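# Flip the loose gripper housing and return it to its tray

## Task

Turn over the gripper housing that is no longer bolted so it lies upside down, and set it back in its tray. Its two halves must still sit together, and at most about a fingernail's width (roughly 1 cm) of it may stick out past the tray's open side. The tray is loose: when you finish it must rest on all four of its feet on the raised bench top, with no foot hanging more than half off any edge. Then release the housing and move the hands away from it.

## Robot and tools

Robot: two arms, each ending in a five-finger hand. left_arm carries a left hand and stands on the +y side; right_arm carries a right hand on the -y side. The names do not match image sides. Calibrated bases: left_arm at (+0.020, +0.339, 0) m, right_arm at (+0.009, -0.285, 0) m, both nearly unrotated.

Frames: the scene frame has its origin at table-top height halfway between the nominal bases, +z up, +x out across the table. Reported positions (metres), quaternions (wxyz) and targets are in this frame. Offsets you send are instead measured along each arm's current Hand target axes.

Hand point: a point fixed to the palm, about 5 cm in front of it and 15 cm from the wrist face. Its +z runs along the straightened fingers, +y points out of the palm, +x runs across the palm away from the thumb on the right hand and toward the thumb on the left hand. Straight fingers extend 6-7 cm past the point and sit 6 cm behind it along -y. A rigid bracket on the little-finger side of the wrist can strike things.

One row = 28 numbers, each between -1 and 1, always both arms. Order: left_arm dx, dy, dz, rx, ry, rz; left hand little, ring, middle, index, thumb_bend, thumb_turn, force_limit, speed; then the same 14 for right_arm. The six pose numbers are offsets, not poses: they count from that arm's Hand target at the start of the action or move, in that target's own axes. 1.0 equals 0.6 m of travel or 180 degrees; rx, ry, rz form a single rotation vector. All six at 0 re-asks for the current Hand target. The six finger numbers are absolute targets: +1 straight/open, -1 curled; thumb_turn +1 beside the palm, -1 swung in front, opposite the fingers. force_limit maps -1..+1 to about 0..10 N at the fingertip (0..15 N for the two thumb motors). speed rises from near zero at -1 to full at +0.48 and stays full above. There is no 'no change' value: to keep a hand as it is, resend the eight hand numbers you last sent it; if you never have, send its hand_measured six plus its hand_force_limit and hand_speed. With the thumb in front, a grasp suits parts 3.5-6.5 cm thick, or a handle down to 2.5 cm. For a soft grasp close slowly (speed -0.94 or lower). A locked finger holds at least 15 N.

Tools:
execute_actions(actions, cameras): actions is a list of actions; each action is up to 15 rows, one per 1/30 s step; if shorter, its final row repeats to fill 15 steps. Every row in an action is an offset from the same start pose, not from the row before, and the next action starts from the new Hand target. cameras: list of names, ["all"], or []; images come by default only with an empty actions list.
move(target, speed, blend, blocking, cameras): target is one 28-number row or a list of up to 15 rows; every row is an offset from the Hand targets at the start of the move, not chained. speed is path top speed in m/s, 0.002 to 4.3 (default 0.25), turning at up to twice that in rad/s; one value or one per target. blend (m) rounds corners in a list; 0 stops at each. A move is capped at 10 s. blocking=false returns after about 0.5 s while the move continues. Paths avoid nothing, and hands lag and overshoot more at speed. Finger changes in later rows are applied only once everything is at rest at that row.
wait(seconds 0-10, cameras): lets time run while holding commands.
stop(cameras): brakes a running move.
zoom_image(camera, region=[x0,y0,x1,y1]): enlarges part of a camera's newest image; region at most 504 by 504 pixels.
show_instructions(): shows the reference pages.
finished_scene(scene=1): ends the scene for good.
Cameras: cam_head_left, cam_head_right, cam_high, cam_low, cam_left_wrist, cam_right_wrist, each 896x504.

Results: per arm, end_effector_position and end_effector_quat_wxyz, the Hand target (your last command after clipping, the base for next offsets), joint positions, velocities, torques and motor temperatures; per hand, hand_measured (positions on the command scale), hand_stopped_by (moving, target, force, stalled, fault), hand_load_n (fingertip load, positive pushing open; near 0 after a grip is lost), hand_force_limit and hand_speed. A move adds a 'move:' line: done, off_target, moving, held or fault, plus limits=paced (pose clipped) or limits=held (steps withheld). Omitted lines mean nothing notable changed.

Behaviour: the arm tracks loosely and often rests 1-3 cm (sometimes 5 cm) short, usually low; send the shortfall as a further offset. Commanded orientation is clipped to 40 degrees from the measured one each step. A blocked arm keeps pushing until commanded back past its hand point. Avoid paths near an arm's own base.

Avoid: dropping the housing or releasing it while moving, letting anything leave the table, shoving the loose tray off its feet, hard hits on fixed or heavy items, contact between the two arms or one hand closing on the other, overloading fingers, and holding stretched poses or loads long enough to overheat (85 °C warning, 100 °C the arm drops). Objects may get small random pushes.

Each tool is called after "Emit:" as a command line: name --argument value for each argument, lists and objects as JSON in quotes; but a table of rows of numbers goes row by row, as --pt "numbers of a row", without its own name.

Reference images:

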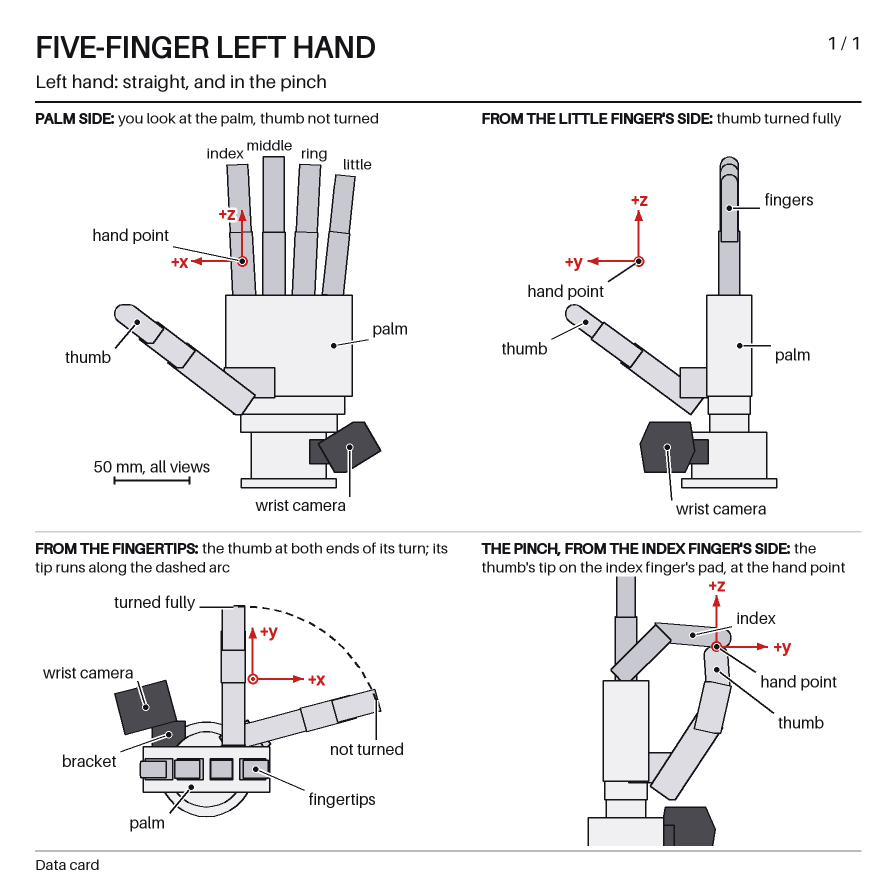

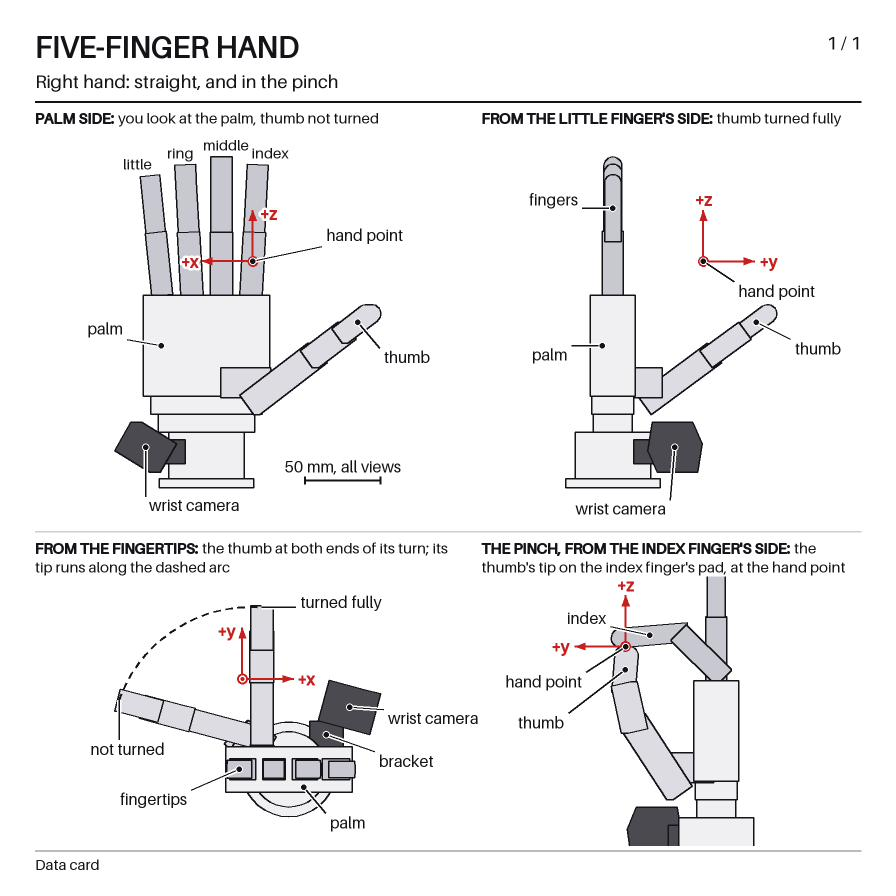

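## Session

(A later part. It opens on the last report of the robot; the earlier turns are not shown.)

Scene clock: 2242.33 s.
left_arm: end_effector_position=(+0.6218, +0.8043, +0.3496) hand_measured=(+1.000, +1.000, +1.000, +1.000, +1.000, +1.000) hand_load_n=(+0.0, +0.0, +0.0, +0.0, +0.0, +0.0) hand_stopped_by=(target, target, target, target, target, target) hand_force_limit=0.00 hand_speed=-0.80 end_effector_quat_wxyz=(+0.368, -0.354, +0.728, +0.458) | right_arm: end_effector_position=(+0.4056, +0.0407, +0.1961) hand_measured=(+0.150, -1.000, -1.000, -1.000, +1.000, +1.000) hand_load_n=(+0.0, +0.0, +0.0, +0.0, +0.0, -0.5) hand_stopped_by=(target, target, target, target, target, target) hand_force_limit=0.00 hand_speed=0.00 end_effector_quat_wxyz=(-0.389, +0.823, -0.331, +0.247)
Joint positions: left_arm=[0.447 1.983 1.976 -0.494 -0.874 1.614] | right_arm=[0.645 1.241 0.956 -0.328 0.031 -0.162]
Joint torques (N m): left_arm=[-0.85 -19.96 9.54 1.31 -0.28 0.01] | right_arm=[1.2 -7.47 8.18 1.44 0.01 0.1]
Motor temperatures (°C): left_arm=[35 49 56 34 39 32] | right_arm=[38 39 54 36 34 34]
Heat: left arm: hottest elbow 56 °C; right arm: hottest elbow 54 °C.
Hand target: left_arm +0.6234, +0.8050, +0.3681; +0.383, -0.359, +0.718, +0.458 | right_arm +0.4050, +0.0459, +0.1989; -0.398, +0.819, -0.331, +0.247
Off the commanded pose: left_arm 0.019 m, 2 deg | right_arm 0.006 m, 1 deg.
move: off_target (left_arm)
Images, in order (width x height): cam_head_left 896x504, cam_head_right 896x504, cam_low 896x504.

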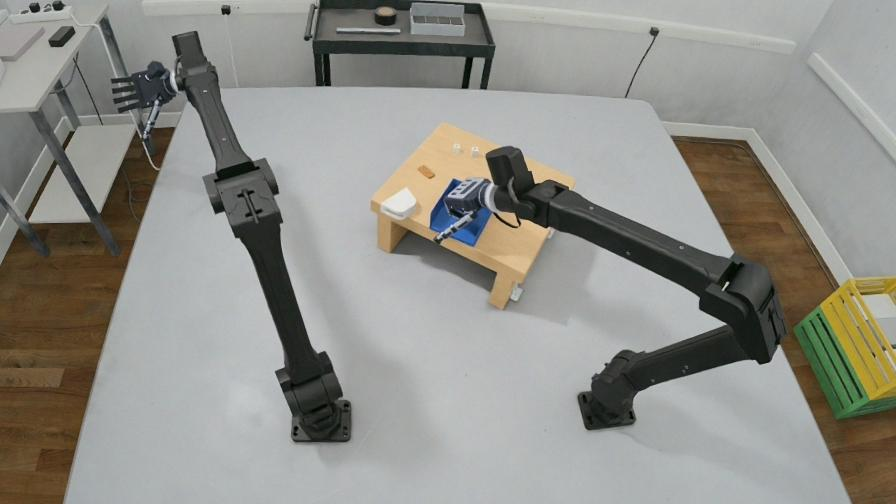

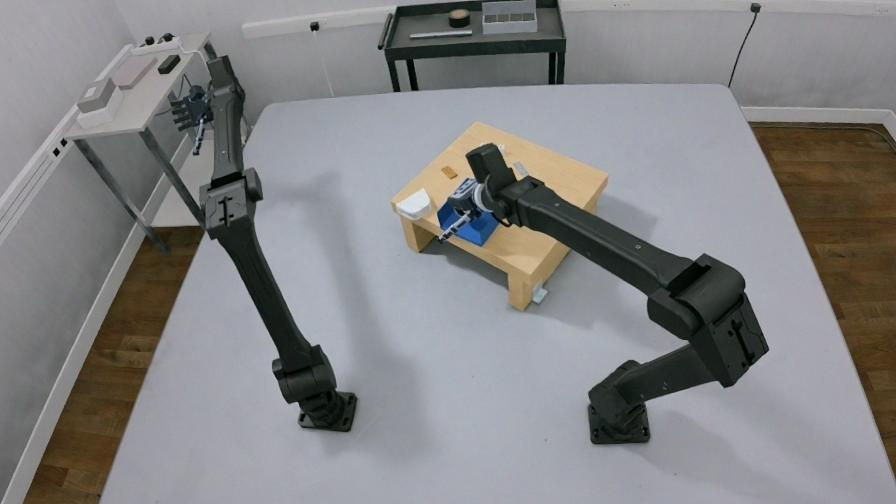

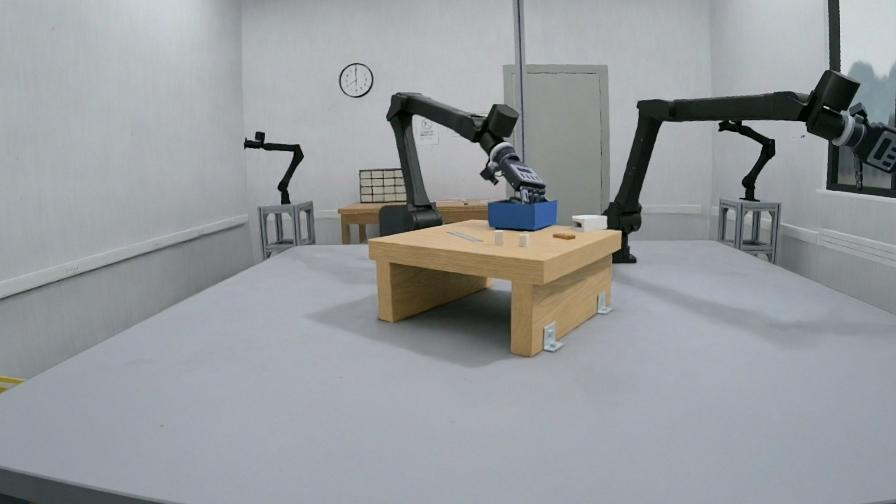

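Emit:
move --target '[0,0,0,0,0,0,1,1,1,1,1,1,0.0,-0.8,0.0712,0,0.0238,0,0,0,0.15,-1,-1,-1,1,1,0.0,0.0]' --speed 0.04 --cameras '["cam_head_left","cam_head_right","cam_low"]'

Emit:
zoom_image --camera "cam_head_left" --region '[410, 160, 510, 250]'

Emit:
zoom_image --camera "cam_low" --region '[470, 150, 590, 250]'

Scene clock: 2254.30 s.
left_arm: end_effector_position=(+0.6218, +0.8043, +0.3496) hand_measured=(+1.000, +1.000, +1.000, +1.000, +1.000, +1.000) hand_load_n=(+0.0, +0.0, +0.0, +0.0, +0.0, +0.0) hand_stopped_by=(target, target, target, target, target, target) hand_force_limit=0.00 hand_speed=-0.80 end_effector_quat_wxyz=(+0.368, -0.354, +0.728, +0.458) | right_arm: end_effector_position=(+0.4187, +0.0276, +0.1916) hand_measured=(+0.150, -1.000, -1.000, -1.000, +1.000, +1.000) hand_load_n=(-3.0, +0.0, +0.0, +0.0, +0.0, -0.5) hand_stopped_by=(target, target, target, target, target, target) hand_force_limit=0.00 hand_speed=0.00 end_effector_quat_wxyz=(-0.401, +0.824, -0.332, +0.226)
Joint positions: left_arm=[0.447 1.983 1.976 -0.494 -0.874 1.614] | right_arm=[0.574 1.256 0.956 -0.316 -0.07 -0.18]
Joint torques (N m): left_arm=[-0.91 -19.96 9.58 1.33 -0.28 0] | right_arm=[-1.85 -5.66 10.8 1.47 0.48 -0.36]
Motor temperatures (°C): left_arm=[35 49 56 34 39 32] | right_arm=[38 39 54 36 34 34]
Heat: left arm: hottest elbow 56 °C; right arm: hottest elbow 54 °C.
Hand target: left_arm +0.6234, +0.8050, +0.3681; +0.383, -0.359, +0.718, +0.458 | right_arm +0.4427, +0.0214, +0.1968; -0.398, +0.819, -0.331, +0.247
Off the commanded pose: left_arm 0.019 m, 2 deg | right_arm 0.025 m, 2 deg.
move: off_target (left_arm, right_arm)
Images, in order (width x height): cam_head_left 896x504, cam_head_right 896x504, cam_low 896x504.

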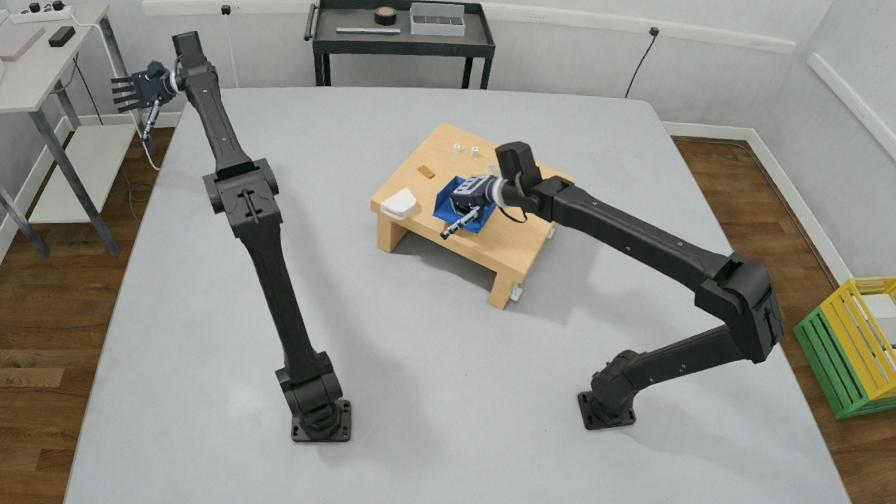

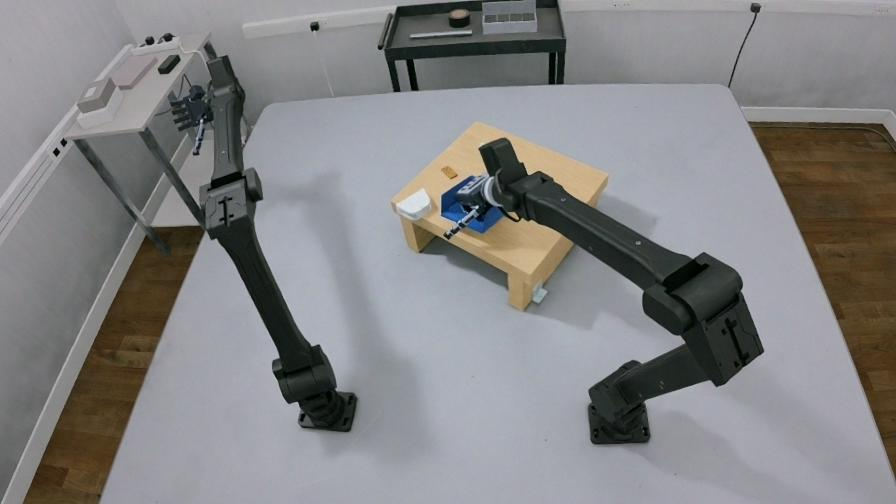

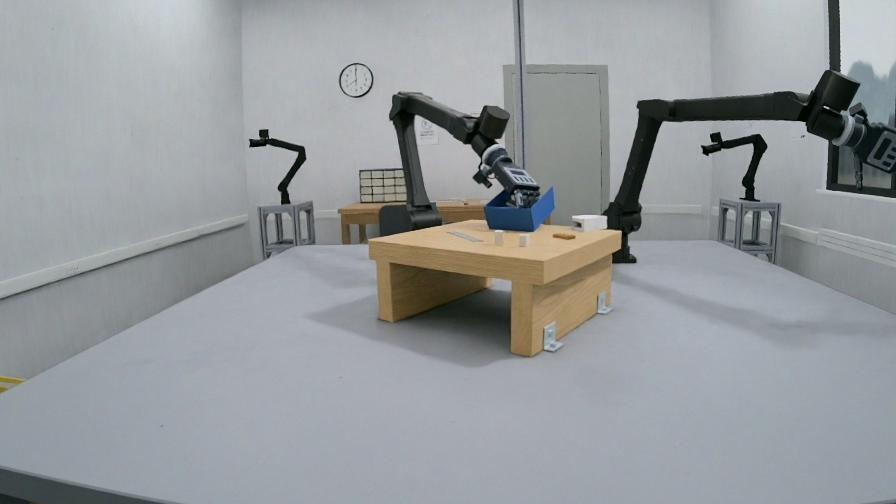

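Scaled by 5.040 from the camera's 896x504 image, which has a finer 1280x720 frame.

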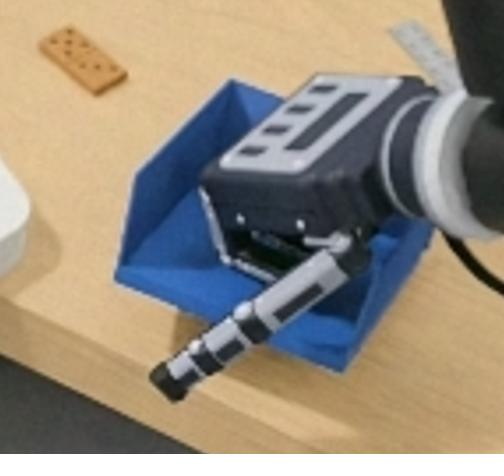

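Scaled by 4.200 from the camera's 896x504 image, which has a finer 1280x720 frame.

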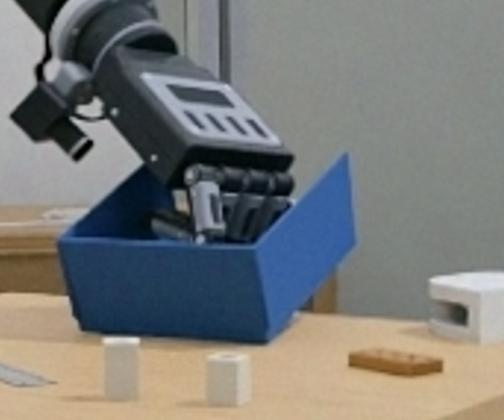

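Emit:
move --target '[0,0,0,0,0,0,1,1,1,1,1,1,0.0,-0.8,-0.0712,0,-0.0238,0,0,0,0.15,-1,-1,-1,1,1,0.0,0.0]' --speed 0.02

Scene clock: 2288.00 s.
left_arm: end_effector_position=(+0.6218, +0.8043, +0.3496) hand_measured=(+1.000, +1.000, +1.000, +1.000, +1.000, +1.000) hand_load_n=(+0.0, +0.0, +0.0, +0.0, +0.0, +0.0) hand_stopped_by=(target, target, target, target, target, target) hand_force_limit=0.00 hand_speed=-0.80 end_effector_quat_wxyz=(+0.368, -0.354, +0.728, +0.458) | right_arm: end_effector_position=(+0.4082, +0.0429, +0.1905) hand_measured=(+0.150, -1.000, -1.000, -1.000, +1.000, +1.000) hand_load_n=(+0.0, +0.0, +0.0, +0.0, +0.0, +0.0) hand_stopped_by=(target, target, target, target, target, target) hand_force_limit=0.00 hand_speed=0.00 end_effector_quat_wxyz=(-0.388, +0.825, -0.330, +0.245)
Joint positions: left_arm=[0.447 1.983 1.976 -0.494 -0.874 1.614] | right_arm=[0.644 1.256 0.956 -0.316 0.027 -0.164]
Joint torques (N m): left_arm=[-0.85 -19.9 9.55 1.32 -0.28 0] | right_arm=[1.2 -8.64 8.14 1.13 0.12 0.12]
Motor temperatures (°C): left_arm=[35 50 56 34 39 32] | right_arm=[38 39 55 36 34 34]
Heat: left arm: hottest elbow 56 °C; right arm: hottest elbow 55 °C.
Hand target: left_arm +0.6234, +0.8050, +0.3681; +0.383, -0.359, +0.718, +0.458 | right_arm +0.4051, +0.0459, +0.1988; -0.398, +0.819, -0.331, +0.247
Off the commanded pose: left_arm 0.019 m, 2 deg | right_arm 0.009 m, 1 deg.
move: off_target (left_arm)

Emit:
move --pt "0 0 0 0 0 0 1 1 1 1 1 1 0.0 -0.8 0.0071 -0.041 -0.0278 0 0 0 0.15 -1 -1 -1 1 1 0.0 0.0" --pt "0 0 0 0 0 0 1 1 1 1 1 1 0.0 -0.8 -0.1907 -0.0202 -0.1088 0 0 0 0.15 -1 -1 -1 1 1 0.0 0.0" --speed 0.08 --cameras '["cam_head_left","cam_head_right","cam_low"]'

Emit:
zoom_image --camera "cam_head_left" --region '[380, 160, 520, 270]'

Emit:
zoom_image --camera "cam_head_right" --region '[390, 160, 530, 270]'

Scene clock: 2304.47 s.
left_arm: end_effector_position=(+0.6218, +0.8043, +0.3496) hand_measured=(+1.000, +1.000, +1.000, +1.000, +1.000, +1.000) hand_load_n=(+0.0, +0.0, +0.0, +0.0, +0.0, +0.0) hand_stopped_by=(target, target, target, target, target, target) hand_force_limit=0.00 hand_speed=-0.80 end_effector_quat_wxyz=(+0.368, -0.354, +0.728, +0.458) | right_arm: end_effector_position=(+0.2943, +0.1065, +0.2263) hand_measured=(+0.150, -1.000, -1.000, -1.000, +1.000, +1.000) hand_load_n=(+0.0, +0.0, +0.0, +0.0, +0.0, +0.0) hand_stopped_by=(target, target, target, target, target, target) hand_force_limit=0.00 hand_speed=0.00 end_effector_quat_wxyz=(-0.395, +0.821, -0.327, +0.249)
Joint positions: left_arm=[0.447 1.983 1.976 -0.494 -0.874 1.614] | right_arm=[0.983 1.14 0.956 -0.446 0.302 0.03]
Joint torques (N m): left_arm=[-0.91 -19.9 9.54 1.33 -0.28 0] | right_arm=[0.91 -7.24 8.13 0.58 0.25 0.1]
Motor temperatures (°C): left_arm=[35 50 56 34 39 32] | right_arm=[38 39 54 36 34 34]
Heat: left arm: hottest elbow 56 °C; right arm: hottest elbow 54 °C.
Hand target: left_arm +0.6234, +0.8050, +0.3681; +0.383, -0.359, +0.718, +0.458 | right_arm +0.2902, +0.1041, +0.2292; -0.398, +0.819, -0.331, +0.247
Off the commanded pose: left_arm 0.019 m, 2 deg | right_arm 0.005 m, 1 deg.
move: off_target (left_arm)
Images, in order (width x height): cam_head_left 896x504, cam_head_right 896x504, cam_low 896x504.

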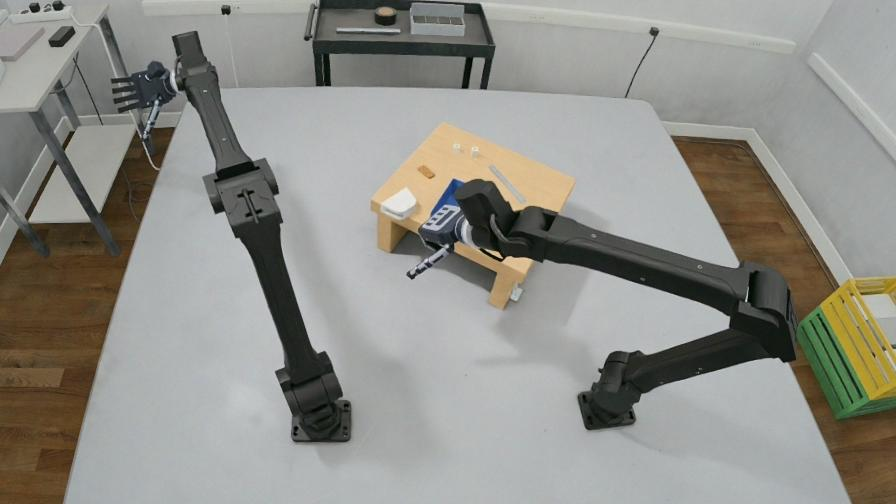

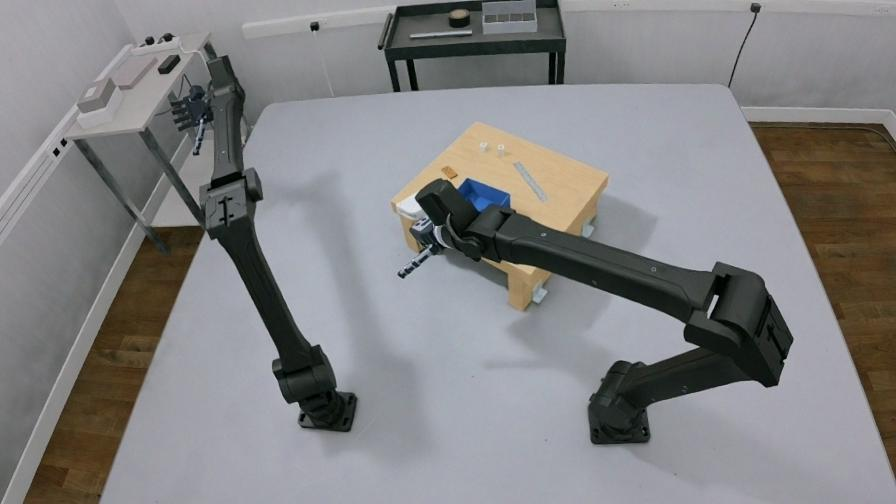

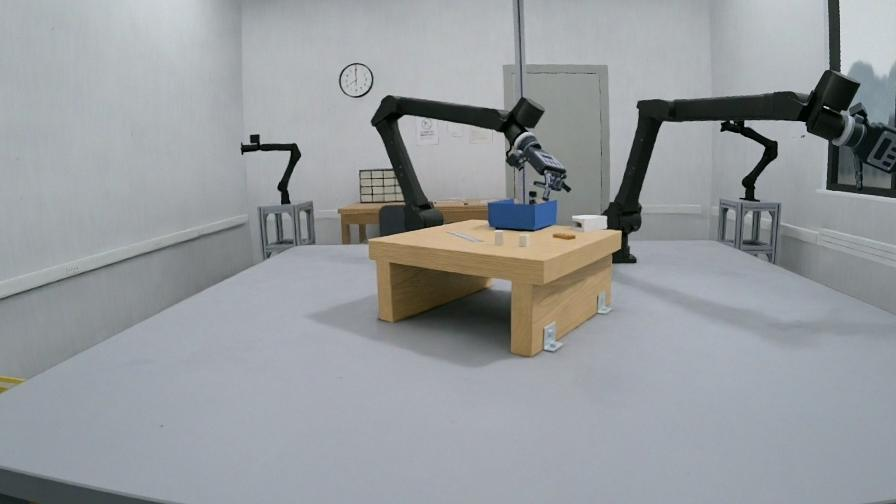

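Scaled by 3.600 from the camera's 896x504 image, which has a finer 1280x720 frame.

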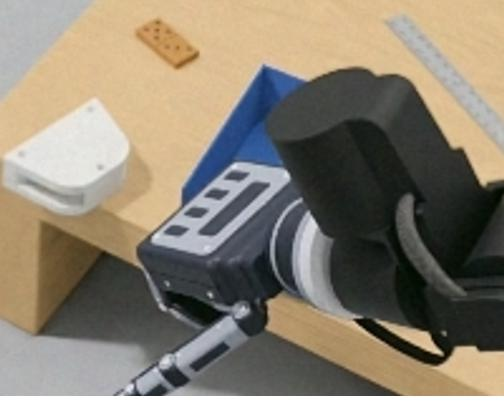

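Scaled by 3.600 from the camera's 896x504 image, which has a finer 1280x720 frame.

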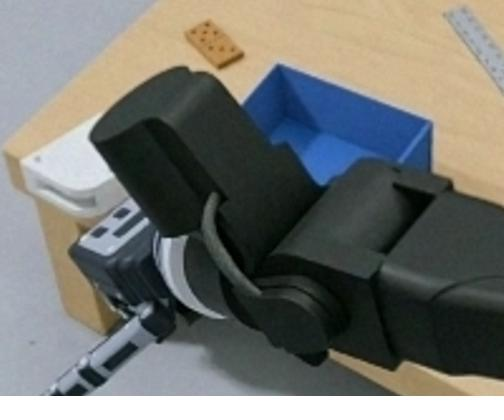

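Emit:
move --target '[0,0,0,0,0,0,1,1,1,1,1,1,0.0,-0.8,-0.0094,0.0546,0.0371,0,0,0,0.15,-1,-1,-1,1,1,0.0,0.0]' --speed 0.05 --cameras '["cam_head_left","cam_low","cam_high"]'

Emit:
zoom_image --camera "cam_head_left" --region '[380, 160, 520, 270]'

Scene clock: 2312.23 s.
left_arm: end_effector_position=(+0.6218, +0.8043, +0.3496) hand_measured=(+1.000, +1.000, +1.000, +1.000, +1.000, +1.000) hand_load_n=(+0.0, +0.0, +0.0, +0.0, +0.0, +0.0) hand_stopped_by=(target, target, target, target, target, target) hand_force_limit=0.00 hand_speed=-0.80 end_effector_quat_wxyz=(+0.368, -0.354, +0.728, +0.458) | right_arm: end_effector_position=(+0.2896, +0.0993, +0.1919) hand_measured=(+0.150, -1.000, -1.000, -1.000, +1.000, +1.000) hand_load_n=(+0.0, +0.0, +0.0, +0.0, +0.0, -0.5) hand_stopped_by=(target, target, target, target, target, target) hand_force_limit=0.00 hand_speed=0.00 end_effector_quat_wxyz=(-0.394, +0.822, -0.327, +0.249)
Joint positions: left_arm=[0.447 1.983 1.976 -0.494 -0.874 1.614] | right_arm=[0.983 1.14 0.864 -0.358 0.302 0.031]
Joint torques (N m): left_arm=[-0.91 -19.96 9.57 1.31 -0.27 0] | right_arm=[0.97 -5.25 8.23 1.5 0.25 0.12]
Motor temperatures (°C): left_arm=[35 50 56 34 39 32] | right_arm=[38 39 54 36 34 34]
Heat: left arm: hottest elbow 56 °C; right arm: hottest elbow 54 °C.
Hand target: left_arm +0.6234, +0.8050, +0.3681; +0.383, -0.359, +0.718, +0.458 | right_arm +0.2901, +0.1040, +0.1893; -0.398, +0.819, -0.331, +0.247
Off the commanded pose: left_arm 0.019 m, 2 deg | right_arm 0.005 m, 1 deg.
move: off_target (left_arm)
Images, in order (width x height): cam_head_left 896x504, cam_high 896x504, cam_low 896x504.

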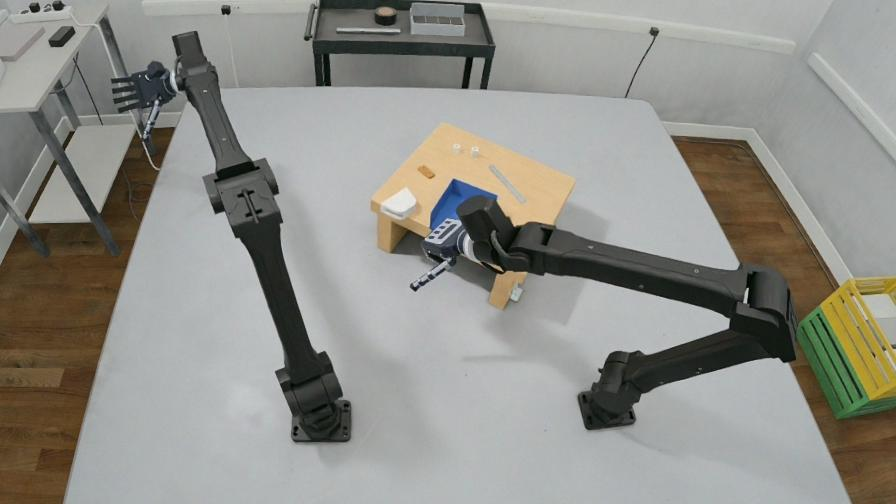

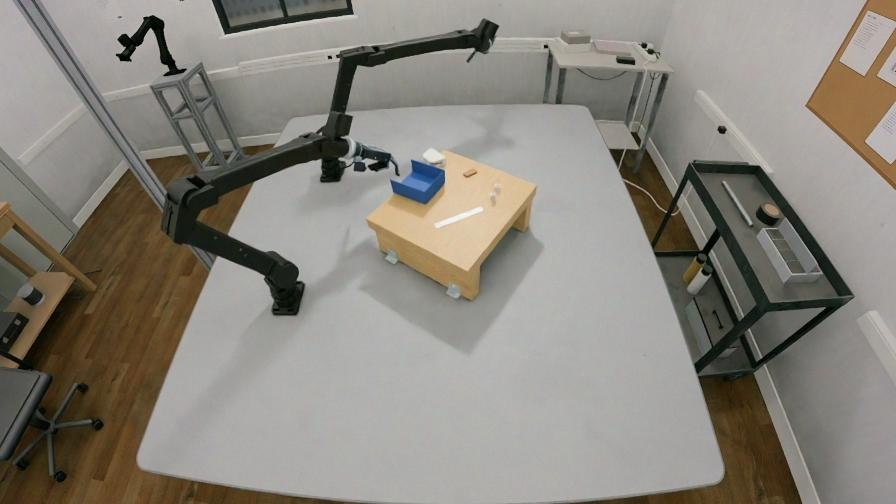

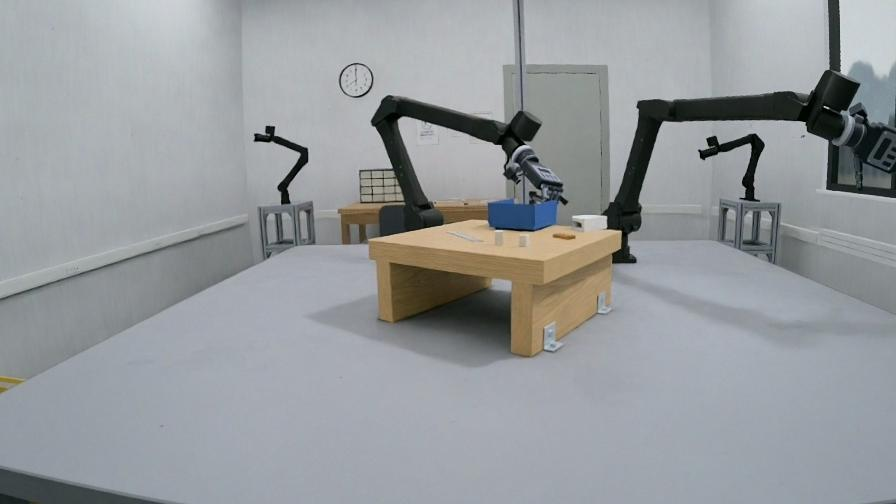

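Scaled by 3.600 from the camera's 896x504 image, which has a finer 1280x720 frame.

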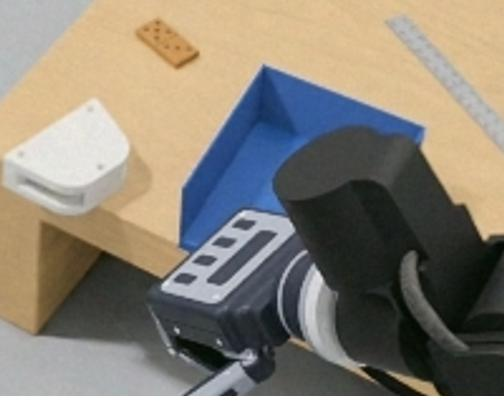

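Emit:
move --target '[0,0,0,0,0,0,1,1,1,1,1,1,0.0,-0.8,-0.0021,0.0123,0.0083,0,0,0,0.15,-1,-1,-1,1,1,0.0,0.0]' --speed 0.04 --cameras '["cam_high"]'

Emit:
zoom_image --camera "cam_high" --region '[350, 130, 470, 220]'

Scene clock: 2318.37 s.
left_arm: end_effector_position=(+0.6218, +0.8043, +0.3496) hand_measured=(+1.000, +1.000, +1.000, +1.000, +1.000, +1.000) hand_load_n=(+0.0, -0.5, +0.0, +0.0, +0.0, +0.0) hand_stopped_by=(target, target, target, target, target, target) hand_force_limit=0.00 hand_speed=-0.80 end_effector_quat_wxyz=(+0.368, -0.354, +0.728, +0.458) | right_arm: end_effector_position=(+0.2897, +0.0995, +0.1832) hand_measured=(+0.150, -1.000, -1.000, -1.000, +1.000, +1.000) hand_load_n=(+0.0, +0.0, +0.0, +0.0, +0.0, +0.0) hand_stopped_by=(target, target, target, target, target, target) hand_force_limit=0.00 hand_speed=0.00 end_effector_quat_wxyz=(-0.395, +0.822, -0.327, +0.249)
Joint positions: left_arm=[0.447 1.983 1.976 -0.494 -0.874 1.614] | right_arm=[0.983 1.148 0.846 -0.331 0.302 0.031]
Joint torques (N m): left_arm=[-0.91 -20.01 9.54 1.32 -0.28 0] | right_arm=[0.91 -5.25 8.12 1.51 0.25 0.12]
Motor temperatures (°C): left_arm=[35 50 56 34 39 32] | right_arm=[38 39 54 36 34 34]
Heat: left arm: hottest elbow 56 °C; right arm: hottest elbow 54 °C.
Hand target: left_arm +0.6234, +0.8050, +0.3681; +0.383, -0.359, +0.718, +0.458 | right_arm +0.2900, +0.1040, +0.1802; -0.398, +0.819, -0.331, +0.247
Off the commanded pose: left_arm 0.019 m, 2 deg | right_arm 0.005 m, 1 deg.
move: off_target (left_arm)
Images, in order (width x height): cam_high 896x504.

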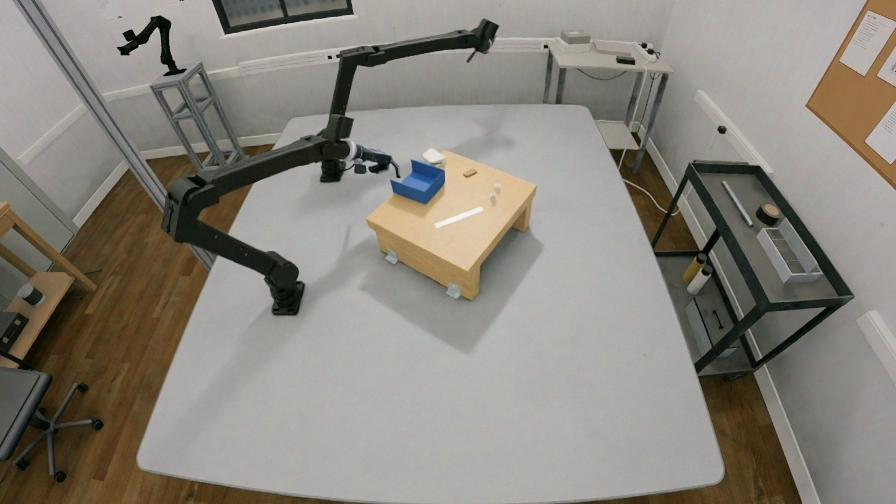

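Scaled by 4.200 from the camera's 896x504 image, which has a finer 1280x720 frame.

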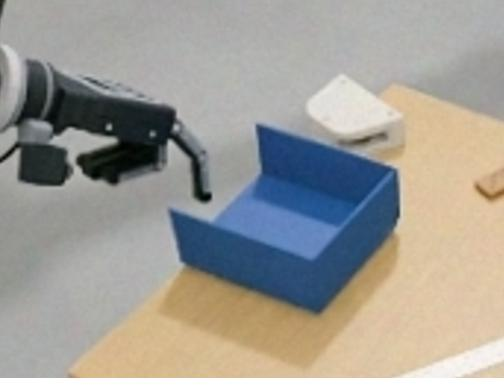

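Emit:
move --target '[0,0,0,0,0,0,1,1,1,1,1,1,0.0,-0.8,0.0445,0,0.0147,0,0,0,0.15,-1,-1,-1,1,1,0.0,0.0]' --speed 0.04 --cameras '["cam_high","cam_head_left"]'

Emit:
zoom_image --camera "cam_high" --region '[350, 130, 470, 220]'

Emit:
zoom_image --camera "cam_head_left" --region '[380, 160, 520, 270]'

Scene clock: 2329.13 s.
left_arm: end_effector_position=(+0.6218, +0.8043, +0.3496) hand_measured=(+1.000, +1.000, +1.000, +1.000, +1.000, +1.000) hand_load_n=(+0.0, +0.0, +0.0, +0.0, +0.0, +0.0) hand_stopped_by=(target, target, target, target, target, target) hand_force_limit=0.00 hand_speed=-0.80 end_effector_quat_wxyz=(+0.368, -0.354, +0.728, +0.458) | right_arm: end_effector_position=(+0.3076, +0.0907, +0.1852) hand_measured=(+0.150, -1.000, -1.000, -1.000, +1.000, +1.000) hand_load_n=(+0.0, +0.5, +0.0, +0.0, +0.0, +0.0) hand_stopped_by=(target, target, target, target, target, target) hand_force_limit=0.00 hand_speed=0.00 end_effector_quat_wxyz=(-0.402, +0.818, -0.333, +0.241)
Joint positions: left_arm=[0.447 1.983 1.976 -0.494 -0.874 1.614] | right_arm=[0.918 1.149 0.846 -0.313 0.239 0.01]
Joint torques (N m): left_arm=[-0.79 -19.9 9.55 1.31 -0.27 -0.01] | right_arm=[-0.32 -5.19 7.86 1.52 0.19 -0.18]
Motor temperatures (°C): left_arm=[35 50 56 34 39 32] | right_arm=[38 39 53 36 34 34]
Heat: left arm: hottest elbow 56 °C; right arm: hottest elbow 53 °C.
Hand target: left_arm +0.6234, +0.8050, +0.3681; +0.383, -0.359, +0.718, +0.458 | right_arm +0.3135, +0.0886, +0.1790; -0.398, +0.819, -0.331, +0.247
Off the commanded pose: left_arm 0.019 m, 2 deg | right_arm 0.009 m, 1 deg.
move: off_target (left_arm)
Images, in order (width x height): cam_head_left 896x504, cam_high 896x504.

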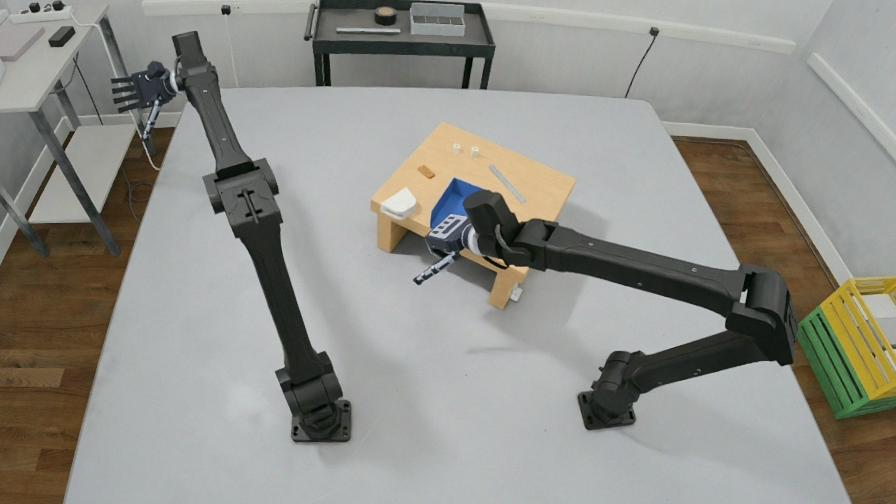

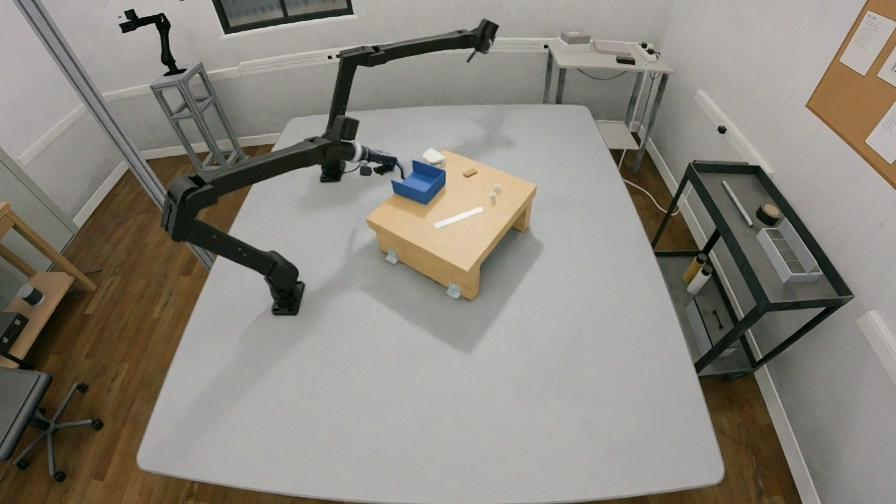

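Scaled by 4.200 from the camera's 896x504 image, which has a finer 1280x720 frame.

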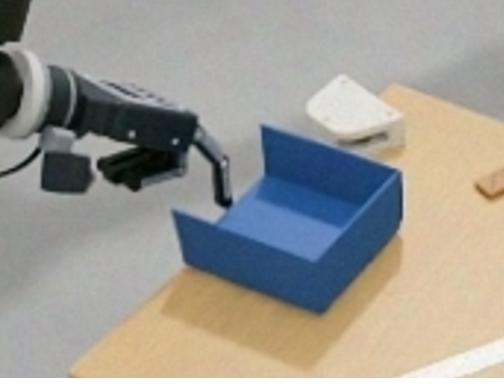

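Scaled by 3.600 from the camera's 896x504 image, which has a finer 1280x720 frame.

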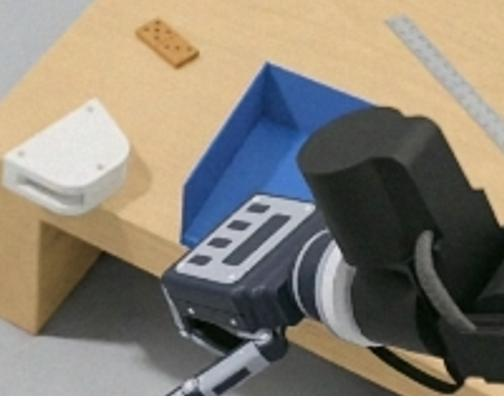

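Emit:
move --target '[0,0,0,0,0,0,1,1,1,1,1,1,0.0,-0.8,0.0312,0.003,0.0127,0,0,0,0.15,-1,-1,-1,1,1,0.0,0.0]' --speed 0.04 --cameras '["cam_high","cam_head_left"]'

Emit:
zoom_image --camera "cam_high" --region '[350, 130, 470, 220]'

Emit:
zoom_image --camera "cam_head_left" --region '[380, 160, 520, 270]'

Scene clock: 2338.47 s.
left_arm: end_effector_position=(+0.6218, +0.8043, +0.3496) hand_measured=(+1.000, +1.000, +1.000, +1.000, +1.000, +1.000) hand_load_n=(+0.5, +0.0, +0.5, +0.0, +0.0, +0.0) hand_stopped_by=(target, target, target, target, target, target) hand_force_limit=0.00 hand_speed=-0.80 end_effector_quat_wxyz=(+0.368, -0.354, +0.728, +0.458) | right_arm: end_effector_position=(+0.3244, +0.0793, +0.1808) hand_measured=(+0.150, -1.000, -1.000, -1.000, +1.000, +1.000) hand_load_n=(-0.5, +0.0, +0.0, +0.0, +0.0, -0.5) hand_stopped_by=(target, target, target, target, target, target) hand_force_limit=0.00 hand_speed=0.00 end_effector_quat_wxyz=(-0.401, +0.819, -0.333, +0.241)
Joint positions: left_arm=[0.447 1.983 1.976 -0.494 -0.874 1.614] | right_arm=[0.861 1.158 0.841 -0.294 0.193 -0.022]
Joint torques (N m): left_arm=[-0.73 -19.9 9.57 1.31 -0.27 -0.01] | right_arm=[-0.21 -5.3 7.99 1.52 0.17 -0.17]
Motor temperatures (°C): left_arm=[35 50 56 34 39 32] | right_arm=[38 39 53 36 34 34]
Heat: left arm: hottest elbow 56 °C; right arm: hottest elbow 53 °C.
Hand target: left_arm +0.6234, +0.8050, +0.3681; +0.383, -0.359, +0.718, +0.458 | right_arm +0.3303, +0.0776, +0.1760; -0.398, +0.819, -0.331, +0.247
Off the commanded pose: left_arm 0.019 m, 2 deg | right_arm 0.008 m, 1 deg.
move: off_target (left_arm)
Images, in order (width x height): cam_head_left 896x504, cam_high 896x504.

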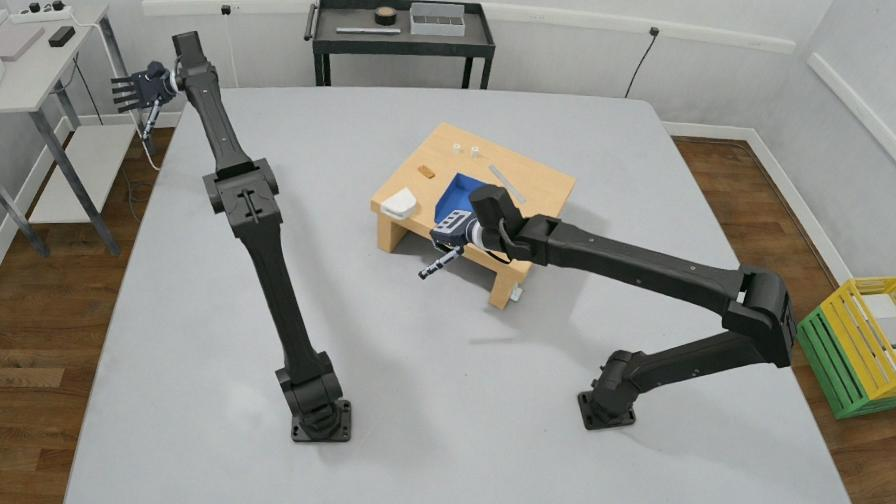

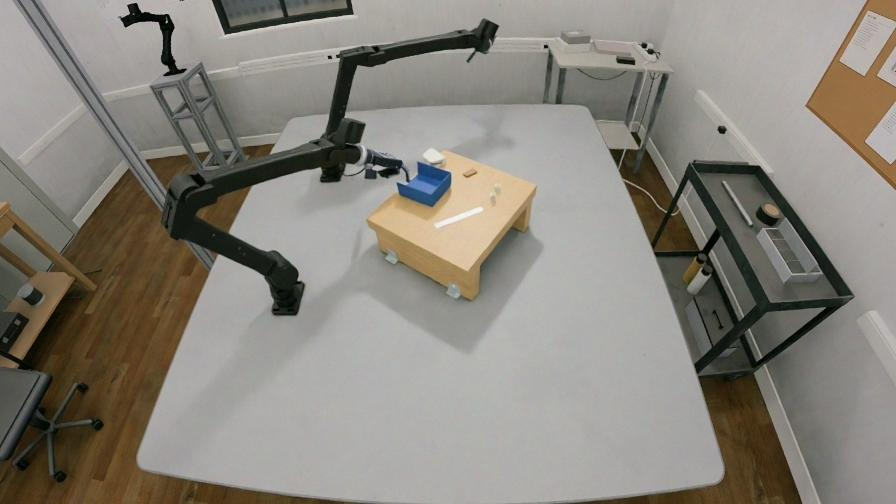

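Scaled by 4.200 from the camera's 896x504 image, which has a finer 1280x720 frame.

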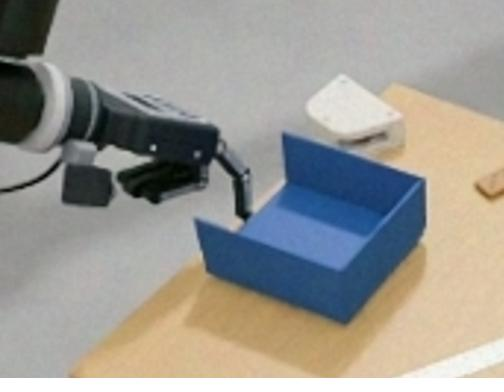

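Scaled by 3.600 from the camera's 896x504 image, which has a finer 1280x720 frame.

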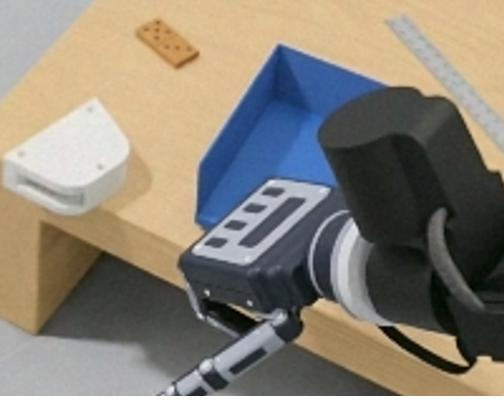

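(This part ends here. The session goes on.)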